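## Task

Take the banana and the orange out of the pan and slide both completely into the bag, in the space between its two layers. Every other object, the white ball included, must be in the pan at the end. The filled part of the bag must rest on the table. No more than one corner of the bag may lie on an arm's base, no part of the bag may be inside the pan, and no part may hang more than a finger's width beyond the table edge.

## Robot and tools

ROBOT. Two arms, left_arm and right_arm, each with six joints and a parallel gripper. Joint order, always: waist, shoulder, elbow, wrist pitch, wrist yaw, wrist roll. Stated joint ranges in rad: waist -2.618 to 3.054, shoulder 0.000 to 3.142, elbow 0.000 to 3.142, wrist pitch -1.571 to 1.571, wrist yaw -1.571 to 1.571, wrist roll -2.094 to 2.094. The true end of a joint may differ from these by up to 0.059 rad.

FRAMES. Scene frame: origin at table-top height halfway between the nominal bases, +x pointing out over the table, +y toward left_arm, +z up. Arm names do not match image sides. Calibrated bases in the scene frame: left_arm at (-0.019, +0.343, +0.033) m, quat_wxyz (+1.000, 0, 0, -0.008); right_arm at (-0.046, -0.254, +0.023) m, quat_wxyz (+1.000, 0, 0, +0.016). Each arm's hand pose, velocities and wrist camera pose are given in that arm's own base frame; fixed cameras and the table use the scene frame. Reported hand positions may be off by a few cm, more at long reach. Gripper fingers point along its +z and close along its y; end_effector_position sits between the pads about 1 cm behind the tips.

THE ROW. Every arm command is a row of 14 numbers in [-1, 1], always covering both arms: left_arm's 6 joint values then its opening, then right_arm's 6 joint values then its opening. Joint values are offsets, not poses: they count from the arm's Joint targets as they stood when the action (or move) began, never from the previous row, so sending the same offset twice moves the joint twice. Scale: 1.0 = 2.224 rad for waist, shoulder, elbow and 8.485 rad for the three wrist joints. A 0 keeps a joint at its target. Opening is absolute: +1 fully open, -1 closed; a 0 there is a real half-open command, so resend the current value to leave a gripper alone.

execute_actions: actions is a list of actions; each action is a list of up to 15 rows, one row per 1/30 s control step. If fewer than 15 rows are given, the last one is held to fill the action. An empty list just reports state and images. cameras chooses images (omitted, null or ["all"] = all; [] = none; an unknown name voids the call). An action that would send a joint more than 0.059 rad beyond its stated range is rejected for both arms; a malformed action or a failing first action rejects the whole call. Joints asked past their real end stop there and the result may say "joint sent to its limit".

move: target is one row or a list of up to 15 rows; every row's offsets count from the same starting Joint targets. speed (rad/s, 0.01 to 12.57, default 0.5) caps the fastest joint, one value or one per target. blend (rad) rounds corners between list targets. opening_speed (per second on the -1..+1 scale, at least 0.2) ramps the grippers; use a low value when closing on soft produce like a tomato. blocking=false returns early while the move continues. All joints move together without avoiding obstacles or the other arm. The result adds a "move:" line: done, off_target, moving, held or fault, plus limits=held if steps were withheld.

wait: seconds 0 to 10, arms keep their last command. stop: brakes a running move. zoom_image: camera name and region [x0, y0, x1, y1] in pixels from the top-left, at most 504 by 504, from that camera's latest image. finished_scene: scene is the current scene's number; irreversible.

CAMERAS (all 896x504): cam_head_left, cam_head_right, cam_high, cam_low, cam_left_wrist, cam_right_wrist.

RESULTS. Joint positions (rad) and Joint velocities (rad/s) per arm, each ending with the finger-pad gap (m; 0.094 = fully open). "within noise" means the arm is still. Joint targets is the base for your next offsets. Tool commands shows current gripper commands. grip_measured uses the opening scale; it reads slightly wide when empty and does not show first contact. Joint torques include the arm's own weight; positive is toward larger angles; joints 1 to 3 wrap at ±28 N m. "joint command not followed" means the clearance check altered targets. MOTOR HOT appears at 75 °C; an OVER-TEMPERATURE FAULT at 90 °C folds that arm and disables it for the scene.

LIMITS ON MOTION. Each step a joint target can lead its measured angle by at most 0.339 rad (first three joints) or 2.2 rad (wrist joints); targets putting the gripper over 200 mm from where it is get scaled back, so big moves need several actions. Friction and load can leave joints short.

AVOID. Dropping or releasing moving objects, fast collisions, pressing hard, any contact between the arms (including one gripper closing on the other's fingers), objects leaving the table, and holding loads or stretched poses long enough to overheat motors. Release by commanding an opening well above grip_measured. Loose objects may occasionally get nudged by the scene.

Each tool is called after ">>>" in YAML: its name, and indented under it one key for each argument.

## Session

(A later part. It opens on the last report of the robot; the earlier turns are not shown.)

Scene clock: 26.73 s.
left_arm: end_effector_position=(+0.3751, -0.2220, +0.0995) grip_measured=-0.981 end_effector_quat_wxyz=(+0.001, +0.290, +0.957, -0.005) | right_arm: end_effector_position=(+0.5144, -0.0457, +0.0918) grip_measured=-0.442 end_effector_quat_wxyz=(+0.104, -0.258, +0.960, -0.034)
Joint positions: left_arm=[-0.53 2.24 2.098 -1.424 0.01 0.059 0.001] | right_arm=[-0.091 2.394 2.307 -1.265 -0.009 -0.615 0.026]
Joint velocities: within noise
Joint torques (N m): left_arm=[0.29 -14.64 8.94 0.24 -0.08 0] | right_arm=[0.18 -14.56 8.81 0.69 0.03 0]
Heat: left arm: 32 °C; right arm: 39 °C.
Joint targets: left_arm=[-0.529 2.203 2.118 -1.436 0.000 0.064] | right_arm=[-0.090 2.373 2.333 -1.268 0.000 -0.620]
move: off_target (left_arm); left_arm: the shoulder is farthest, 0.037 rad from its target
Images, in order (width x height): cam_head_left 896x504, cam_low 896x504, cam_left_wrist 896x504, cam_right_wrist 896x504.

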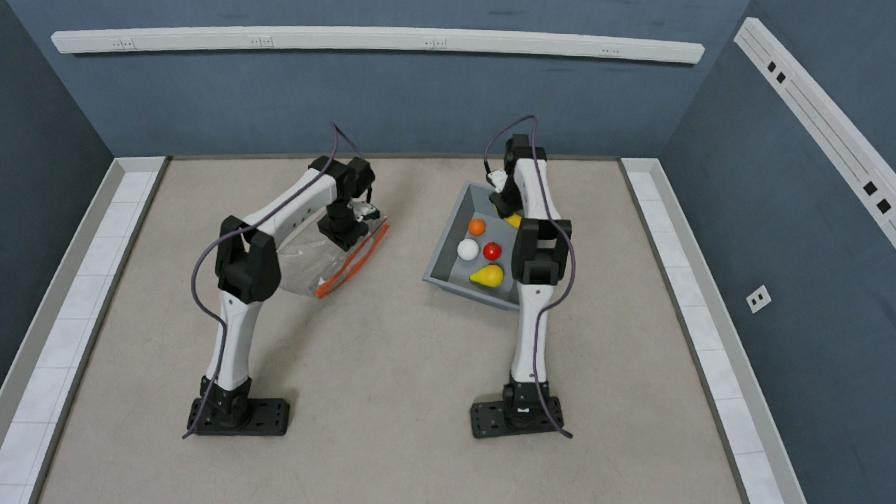

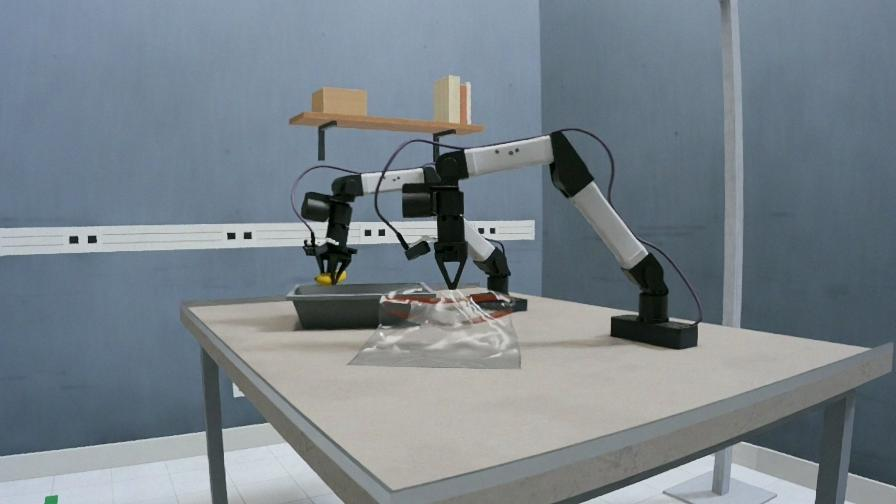

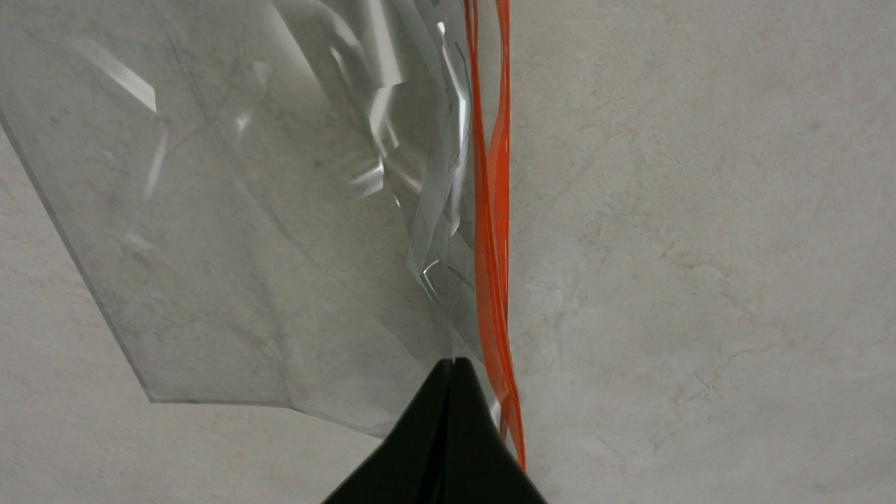

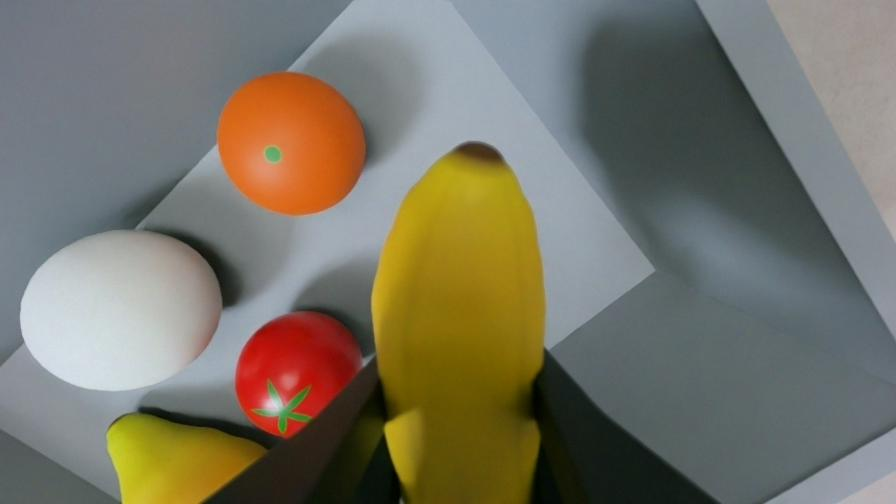

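>>> move:
  target: [0.1897,-0.2684,-0.5337,0.1518,0.1062,0.0608,-1,0,-0.1902,-0.1497,-0.0107,0,0,-0.6]
  speed: 0.5

>>> zoom_image:
  camera: "cam_head_left"
  region: [240, 180, 440, 340]

Scene clock: 35.13 s.
left_arm: end_effector_position=(+0.3668, -0.1748, +0.1294) grip_measured=-0.981 end_effector_quat_wxyz=(+0.401, +0.424, +0.747, -0.318) | right_arm: end_effector_position=(+0.4261, -0.0377, +0.1764) grip_measured=-0.442 end_effector_quat_wxyz=(+0.106, -0.258, +0.960, -0.035)
Joint positions: left_arm=[-0.112 1.632 0.941 -0.159 0.883 0.568 0.001] | right_arm=[-0.091 1.996 2.005 -1.357 -0.008 -0.615 0.026]
Joint velocities: within noise
Joint torques (N m): left_arm=[0.55 -9.18 6.5 1.72 0.53 0.07] | right_arm=[0.21 -13.85 5.83 0.69 0.02 0]
Heat: left arm: 36 °C; right arm: 44 °C.
Joint targets: left_arm=[-0.107 1.606 0.931 -0.148 0.901 0.580] | right_arm=[-0.090 1.951 2.000 -1.359 0.000 -0.620]
move: off_target (right_arm); right_arm: the shoulder is farthest, 0.046 rad from its target

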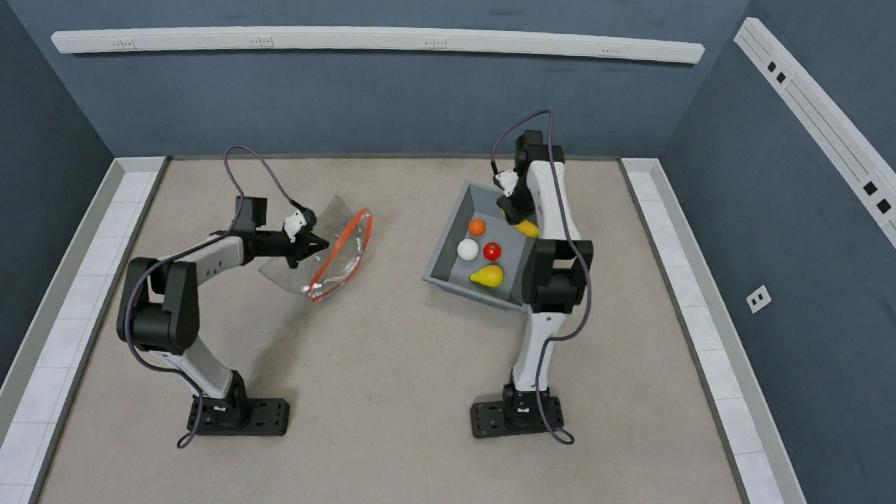

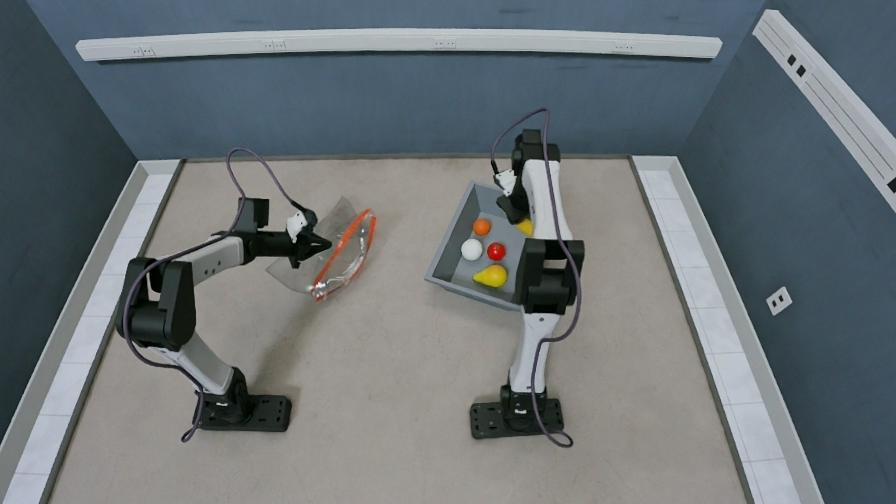

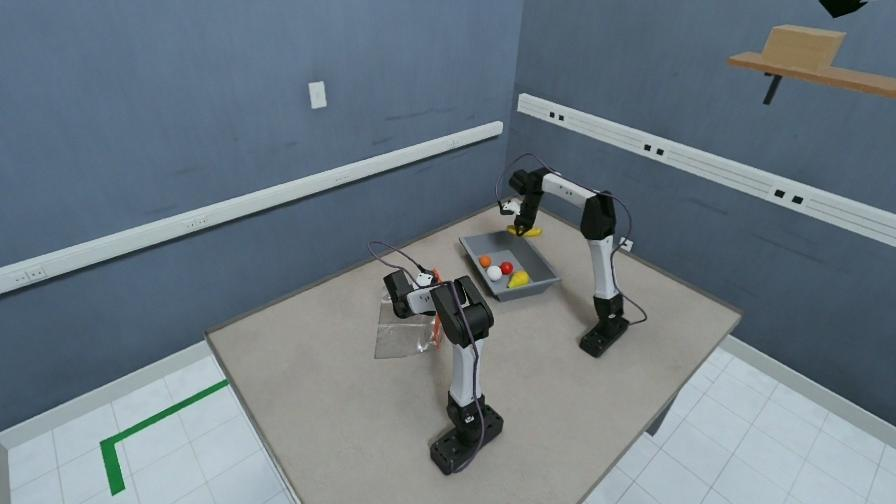

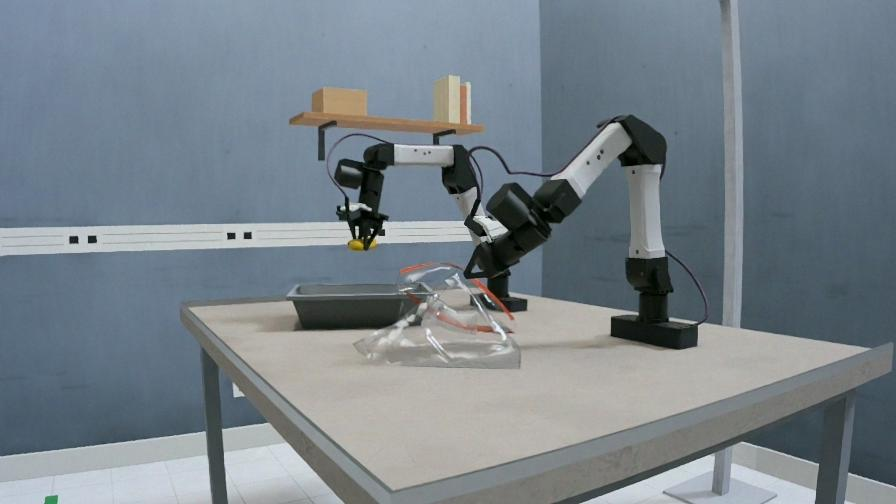

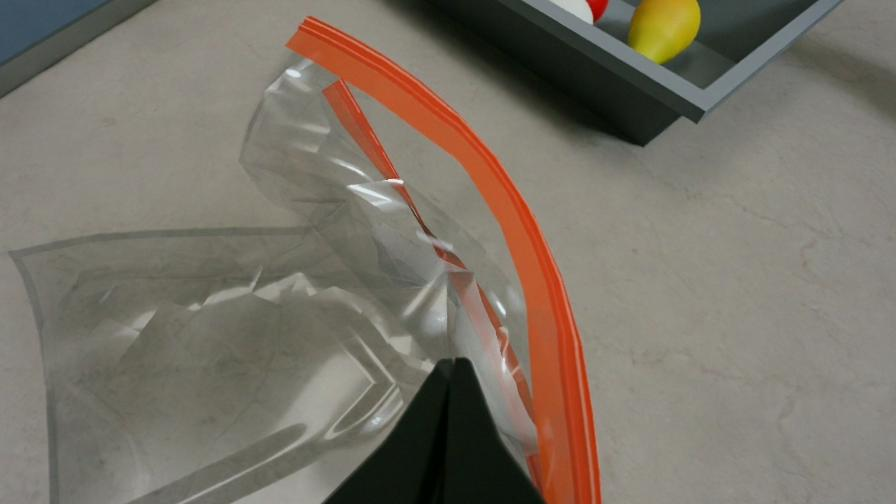

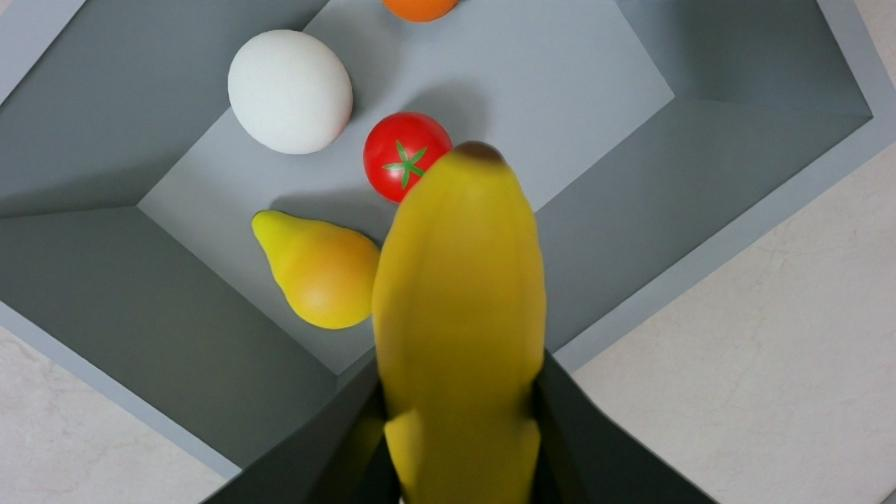

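Scaled by 2.520 from the camera's 896x504 image, which has a finer 1280x720 frame.

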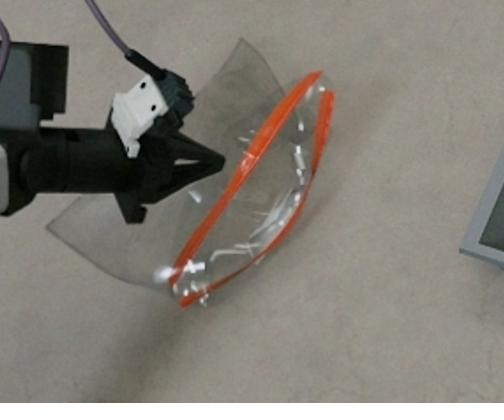

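>>> move:
  target: [0.0294,0.0161,0.0073,0.0023,0,0,-1,0.3397,0.0198,-0.1025,0.0651,-0.0177,0.2293,-0.6]
  speed: 0.7

>>> zoom_image:
  camera: "cam_head_left"
  region: [240, 180, 440, 340]

>>> zoom_image:
  camera: "cam_low"
  region: [320, 200, 600, 400]

Scene clock: 41.03 s.
left_arm: end_effector_position=(+0.3798, -0.1517, +0.1321) grip_measured=-0.981 end_effector_quat_wxyz=(+0.419, +0.404, +0.755, -0.302) | right_arm: end_effector_position=(+0.3808, +0.3304, +0.1476) grip_measured=-0.442 end_effector_quat_wxyz=(+0.084, +0.291, +0.918, +0.255)
Joint positions: left_arm=[-0.049 1.632 0.941 -0.138 0.885 0.569 0.001] | right_arm=[0.666 1.996 1.775 -0.824 -0.143 1.318 0.026]
Joint velocities: within noise
Joint torques (N m): left_arm=[0.72 -6.39 8.13 1.77 0.52 0.06] | right_arm=[0.01 -10.61 6.64 1.37 -0.11 0.11]
Heat: left arm: 35 °C; right arm: 46 °C.
Joint targets: left_arm=[-0.042 1.642 0.947 -0.128 0.901 0.580] | right_arm=[0.666 1.995 1.772 -0.806 -0.150 1.326]
move: done

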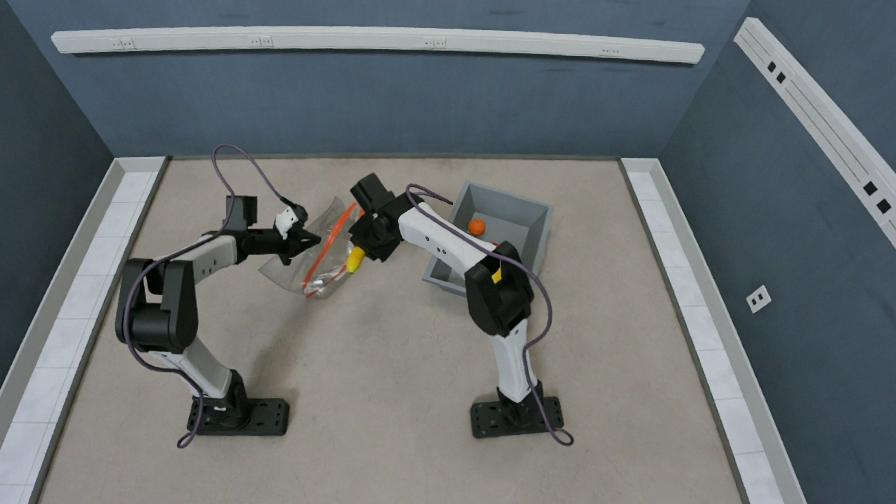

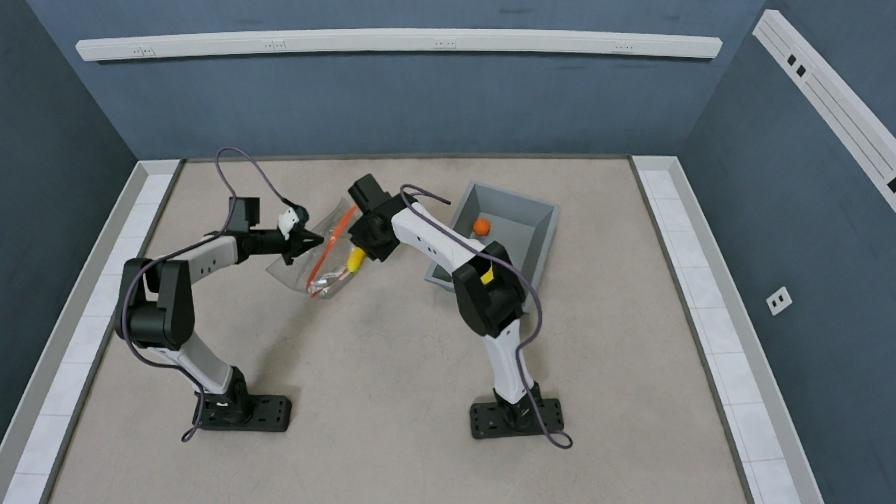

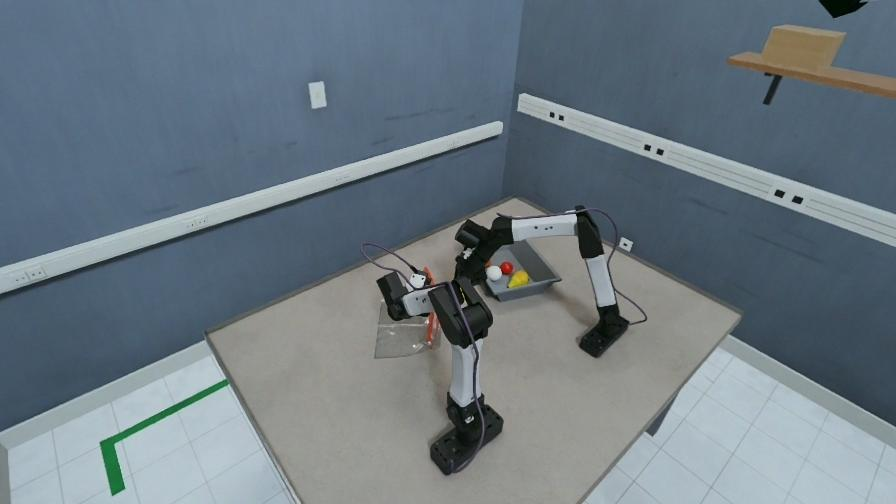

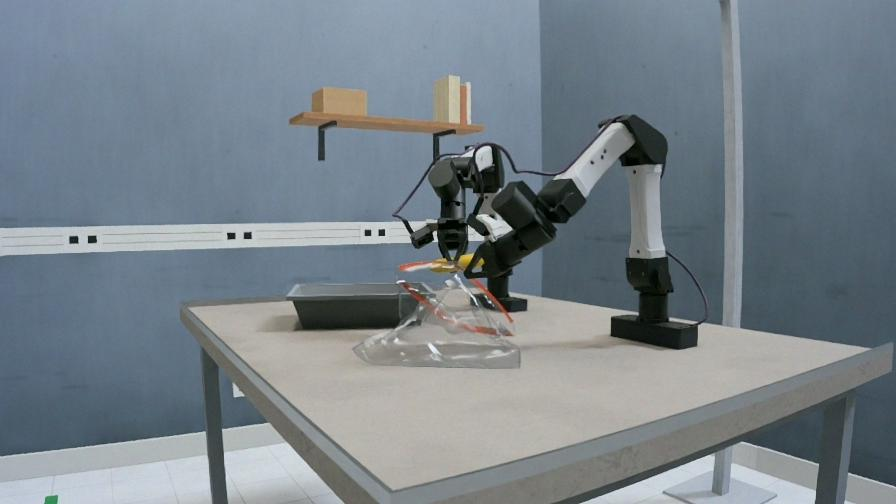

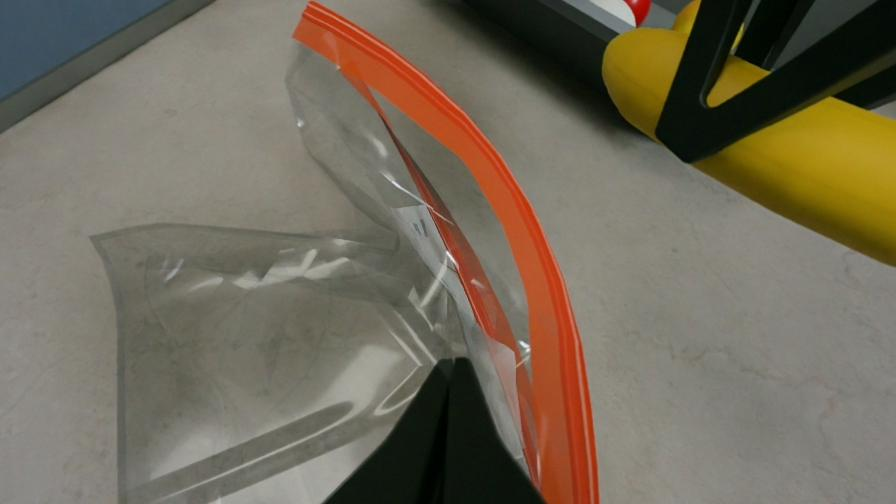

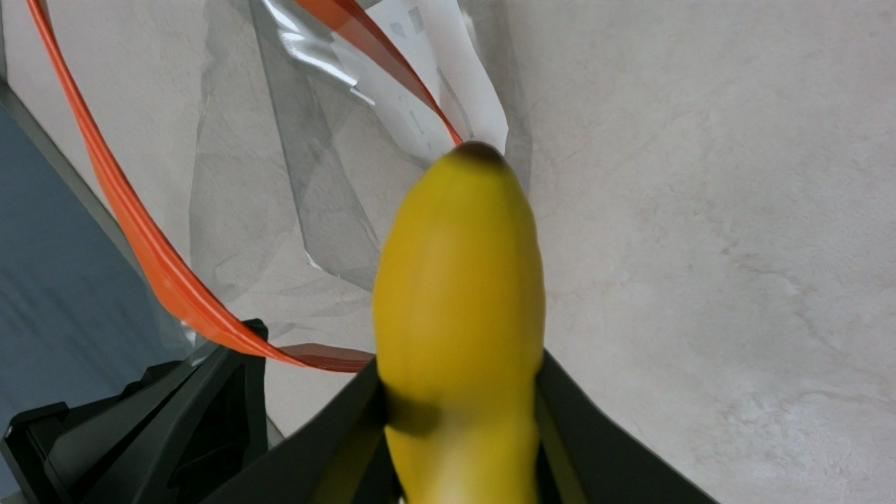

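Scaled by 2.520 from the camera's 896x504 image, which has a finer 1280x720 frame.

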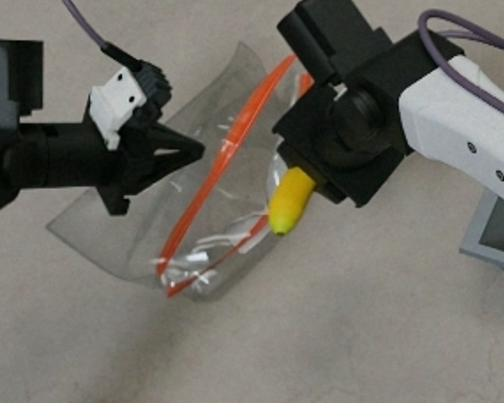

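Scaled by 1.800 from the camera's 896x504 image, which has a finer 1280x720 frame.

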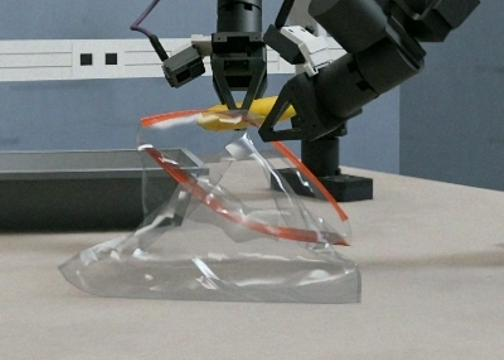

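>>> move:
  target: [0,0.0176,-0.0208,0.0101,0,0,-1,0.0094,0.0799,0.1208,-0.0108,0,0,-0.6]
  speed: 0.3
  cameras: ["cam_left_wrist","cam_right_wrist","cam_head_left","cam_low"]

>>> zoom_image:
  camera: "cam_head_left"
  region: [240, 180, 440, 340]

>>> zoom_image:
  camera: "cam_low"
  region: [320, 200, 600, 400]

Scene clock: 43.37 s.
left_arm: end_effector_position=(+0.3840, -0.1519, +0.1195) grip_measured=-0.981 end_effector_quat_wxyz=(+0.427, +0.406, +0.751, -0.298) | right_arm: end_effector_position=(+0.4042, +0.3588, +0.1451) grip_measured=-0.442 end_effector_quat_wxyz=(+0.082, +0.285, +0.920, +0.255)
Joint positions: left_arm=[-0.049 1.667 0.911 -0.053 0.885 0.569 0.001] | right_arm=[0.681 2.159 2.011 -0.898 -0.143 1.319 0.026]
Joint velocities: within noise
Joint torques (N m): left_arm=[0.73 -6.2 6.37 1.79 0.52 0.06] | right_arm=[0.68 -10.5 9.76 1.19 -0.11 0.09]
Heat: left arm: 34 °C; right arm: 46 °C.
Joint targets: left_arm=[-0.042 1.681 0.901 -0.043 0.901 0.580] | right_arm=[0.687 2.172 2.041 -0.898 -0.150 1.326]
move: done
Images, in order (width x height): cam_head_left 896x504, cam_low 896x504, cam_left_wrist 896x504, cam_right_wrist 896x504.

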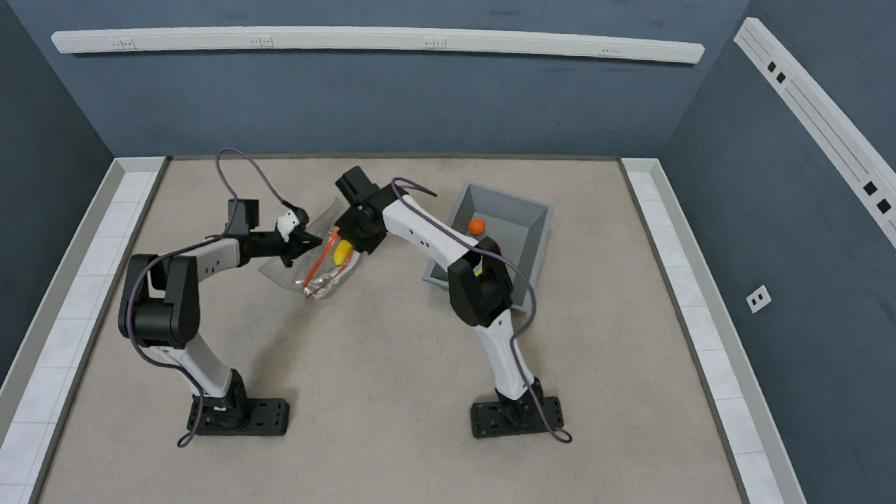

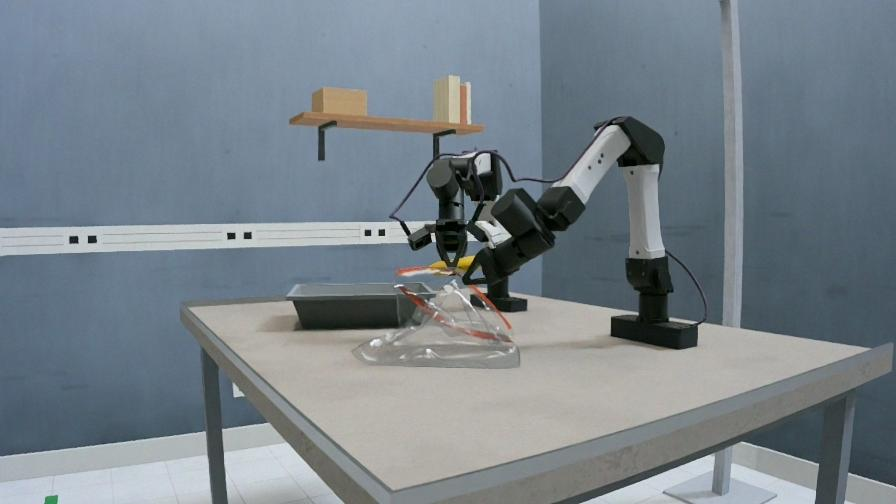

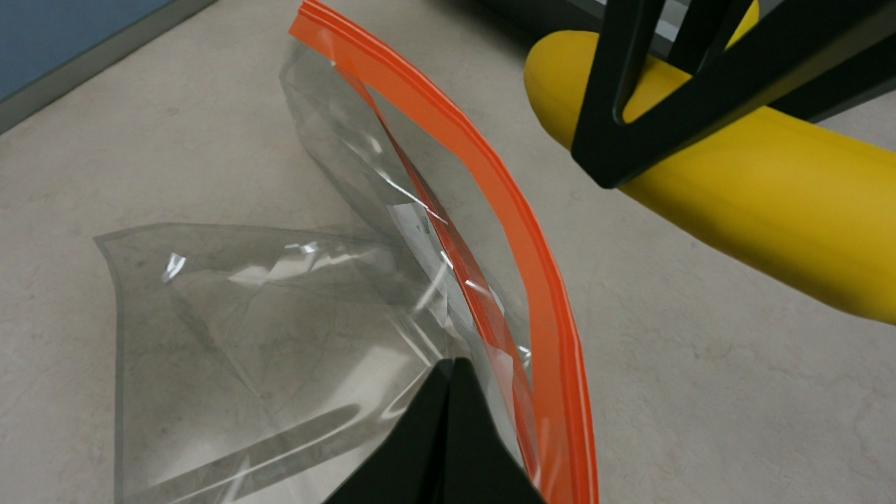

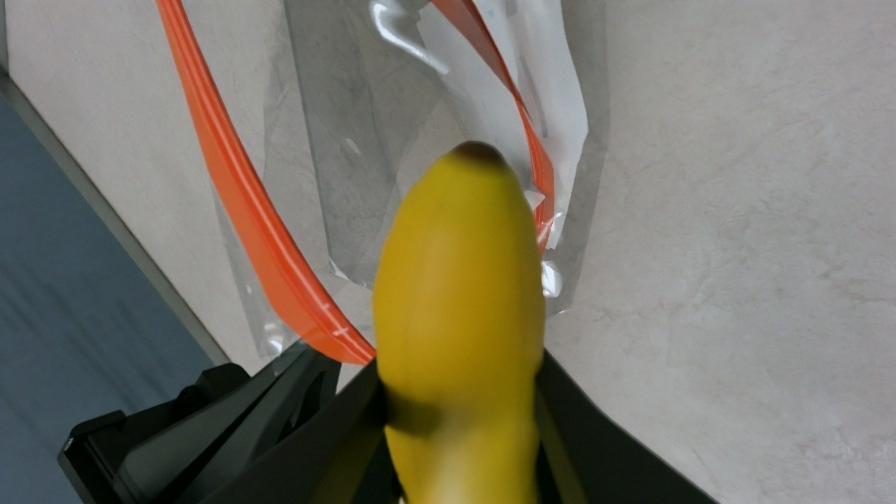

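Scaled by 2.520 from the camera's 896x504 image, which has a finer 1280x720 frame.

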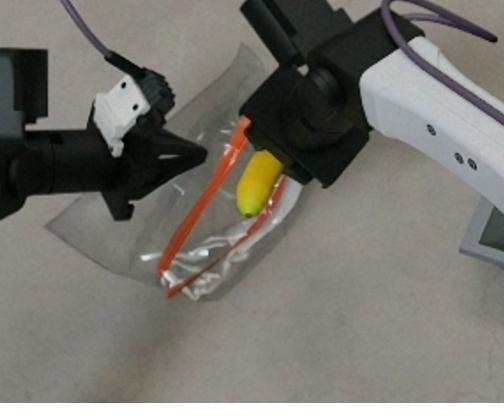

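Scaled by 1.800 from the camera's 896x504 image, which has a finer 1280x720 frame.

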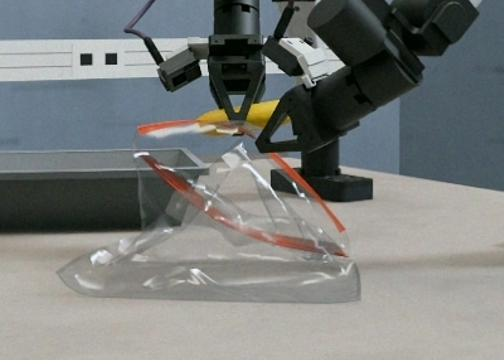

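>>> move:
  target: [0,0,0,0,0,0,-1,0.0076,0.0757,0.0198,0.0146,0,0,-0.6]
  speed: 0.2
  cameras: ["cam_left_wrist","cam_right_wrist","cam_head_left","cam_low"]

>>> zoom_image:
  camera: "cam_low"
  region: [320, 200, 600, 400]

Scene clock: 46.10 s.
left_arm: end_effector_position=(+0.3841, -0.1519, +0.1197) grip_measured=-0.981 end_effector_quat_wxyz=(+0.427, +0.407, +0.751, -0.298) | right_arm: end_effector_position=(+0.4226, +0.3857, +0.0820) grip_measured=-0.442 end_effector_quat_wxyz=(+0.074, +0.279, +0.925, +0.247)
Joint positions: left_arm=[-0.049 1.667 0.911 -0.052 0.885 0.569 0.001] | right_arm=[0.697 2.331 2.055 -0.792 -0.143 1.319 0.026]
Joint velocities: within noise
Joint torques (N m): left_arm=[0.76 -6.19 6.38 1.79 0.53 0.05] | right_arm=[0.62 -12.01 9.74 1.3 -0.11 0.09]
Heat: left arm: 34 °C; right arm: 46 °C.
Joint targets: left_arm=[-0.042 1.681 0.901 -0.043 0.901 0.580] | right_arm=[0.704 2.341 2.085 -0.774 -0.150 1.325]
move: done
Images, in order (width x height): cam_head_left 896x504, cam_low 896x504, cam_left_wrist 896x504, cam_right_wrist 896x504.

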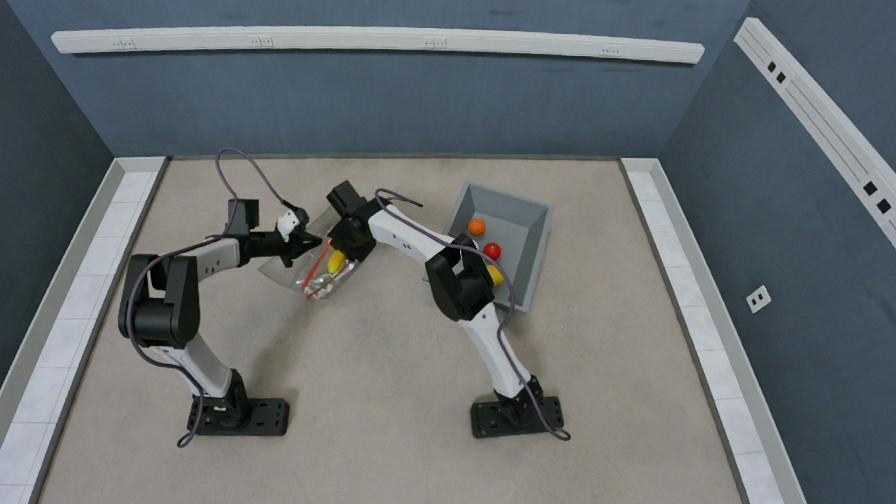

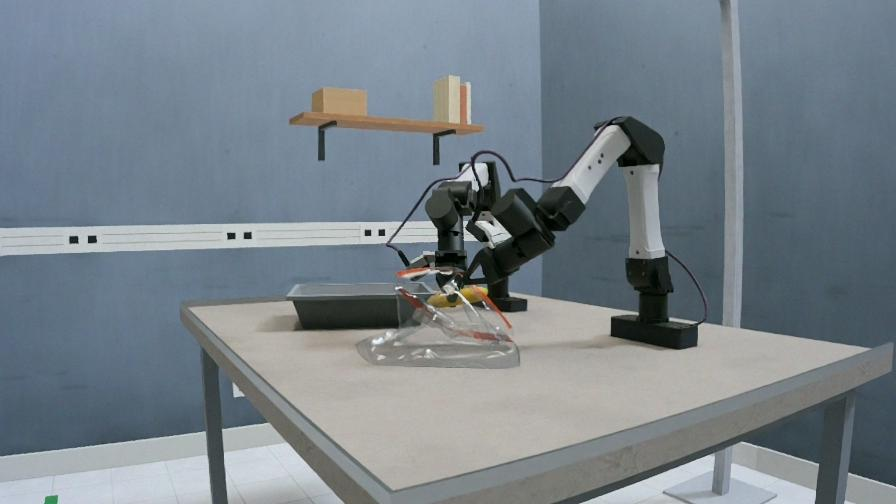

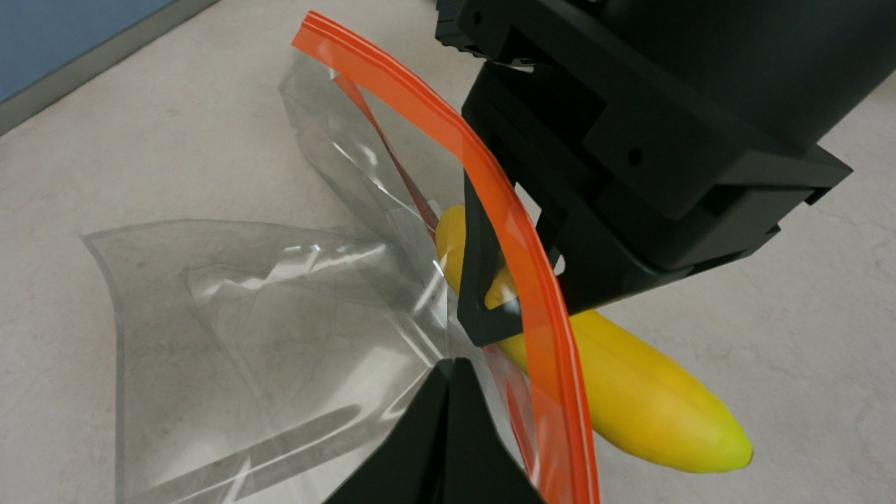

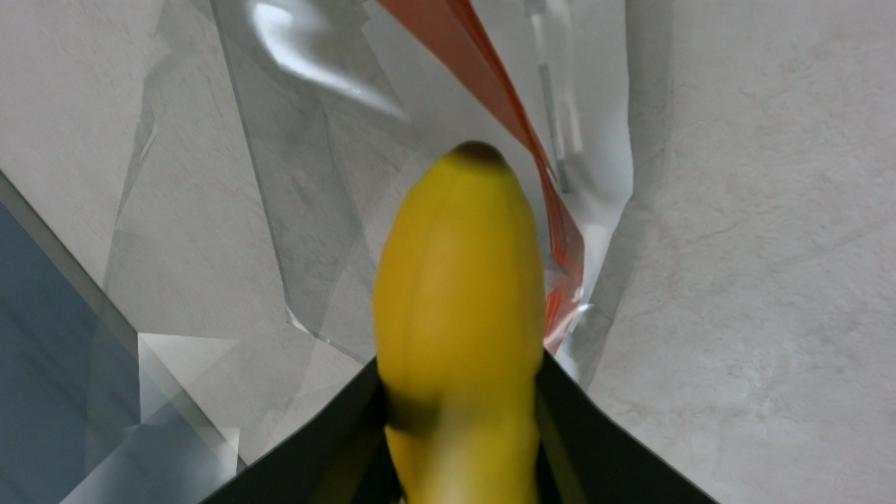

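Scaled by 1.800 from the camera's 896x504 image, which has a finer 1280x720 frame.

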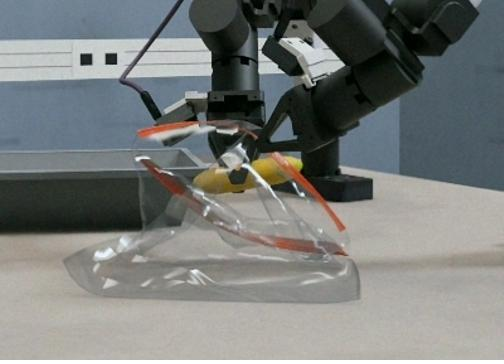

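>>> zoom_image:
  camera: "cam_head_left"
  region: [270, 190, 400, 320]

Scaled by 3.877 from the camera's 896x504 image, which has a finer 1280x720 frame.

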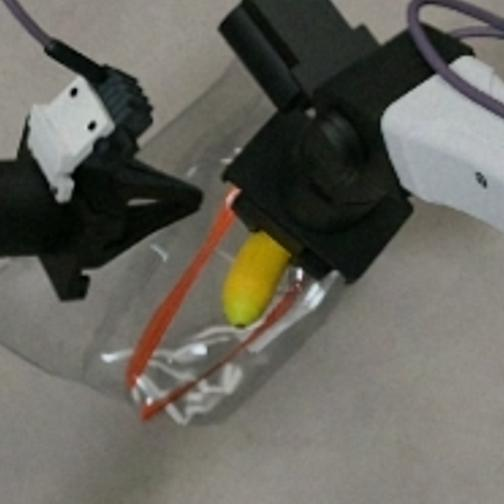

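>>> move:
  target: [0,0,0,0,0,0,-1,0.0051,0.0598,0.0392,0.0055,0,0,-0.6]
  speed: 0.15
  cameras: ["cam_left_wrist","cam_right_wrist","cam_head_left","cam_low"]

>>> zoom_image:
  camera: "cam_low"
  region: [320, 200, 600, 400]

>>> zoom_image:
  camera: "cam_head_left"
  region: [270, 190, 400, 320]

Scene clock: 48.03 s.
left_arm: end_effector_position=(+0.3842, -0.1516, +0.1197) grip_measured=-0.981 end_effector_quat_wxyz=(+0.427, +0.406, +0.751, -0.298) | right_arm: end_effector_position=(+0.4362, +0.4054, +0.0469) grip_measured=-0.442 end_effector_quat_wxyz=(+0.074, +0.274, +0.926, +0.249)
Joint positions: left_arm=[-0.048 1.667 0.911 -0.052 0.885 0.569 0.001] | right_arm=[0.708 2.459 2.141 -0.745 -0.143 1.319 0.026]
Joint velocities: within noise
Joint torques (N m): left_arm=[0.68 -6.19 6.34 1.79 0.52 0.06] | right_arm=[0.72 -12.38 9.87 1.31 -0.12 0.08]
Heat: left arm: 34 °C; right arm: 46 °C.
Joint targets: left_arm=[-0.042 1.681 0.901 -0.043 0.901 0.580] | right_arm=[0.715 2.474 2.172 -0.727 -0.150 1.325]
move: done
Images, in order (width x height): cam_head_left 896x504, cam_low 896x504, cam_left_wrist 896x504, cam_right_wrist 896x504.

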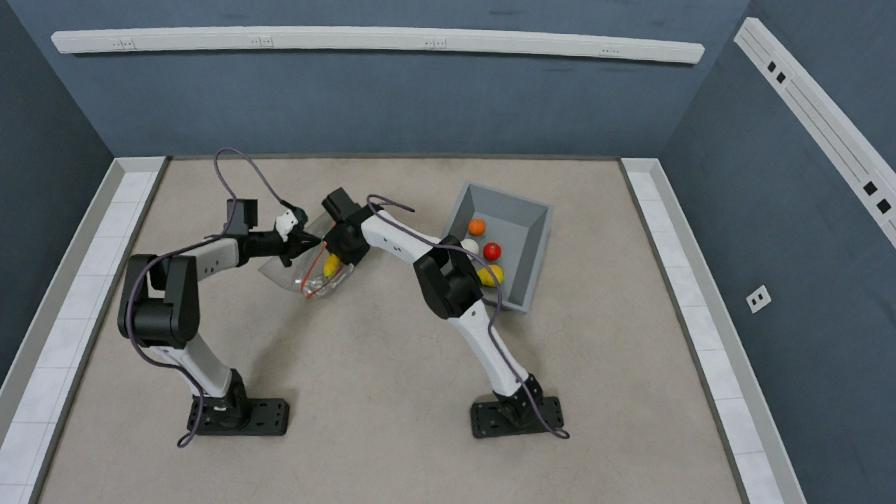

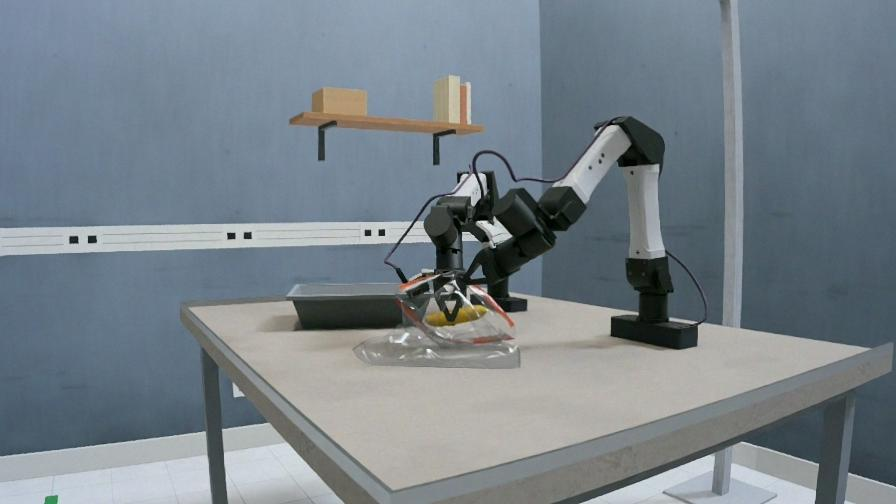

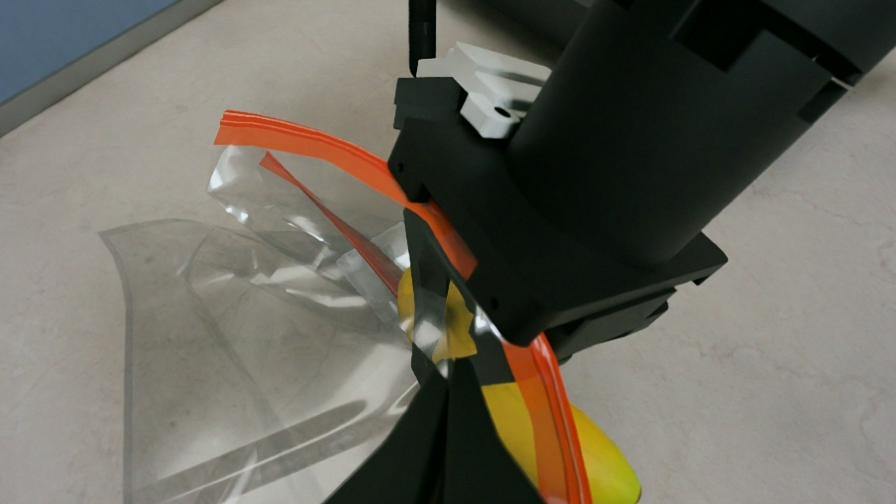

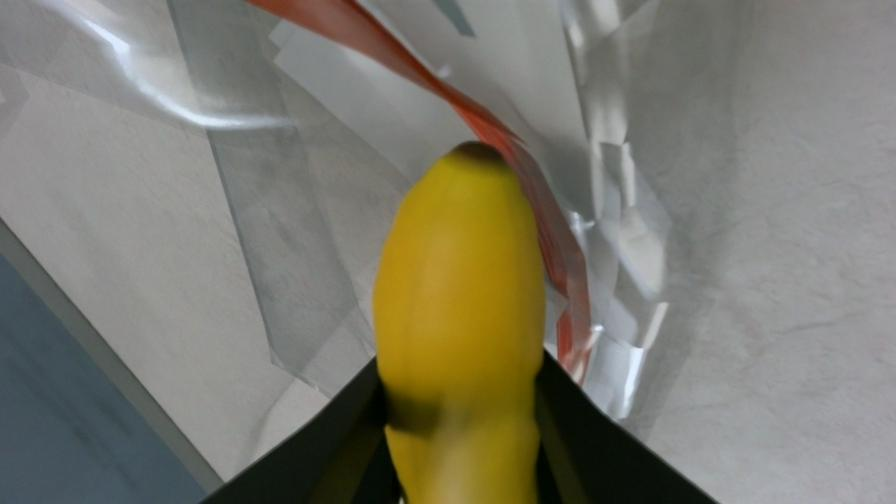

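Scaled by 1.800 from the camera's 896x504 image, which has a finer 1280x720 frame.

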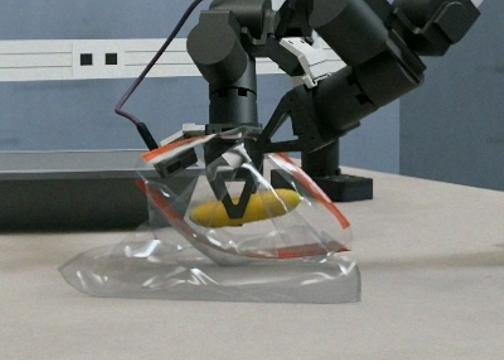

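Scaled by 3.877 from the camera's 896x504 image, which has a finer 1280x720 frame.

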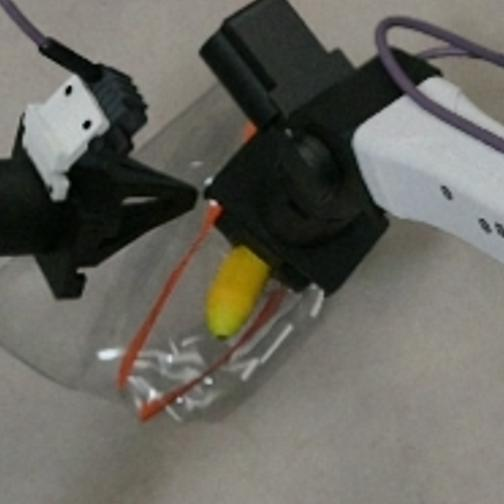

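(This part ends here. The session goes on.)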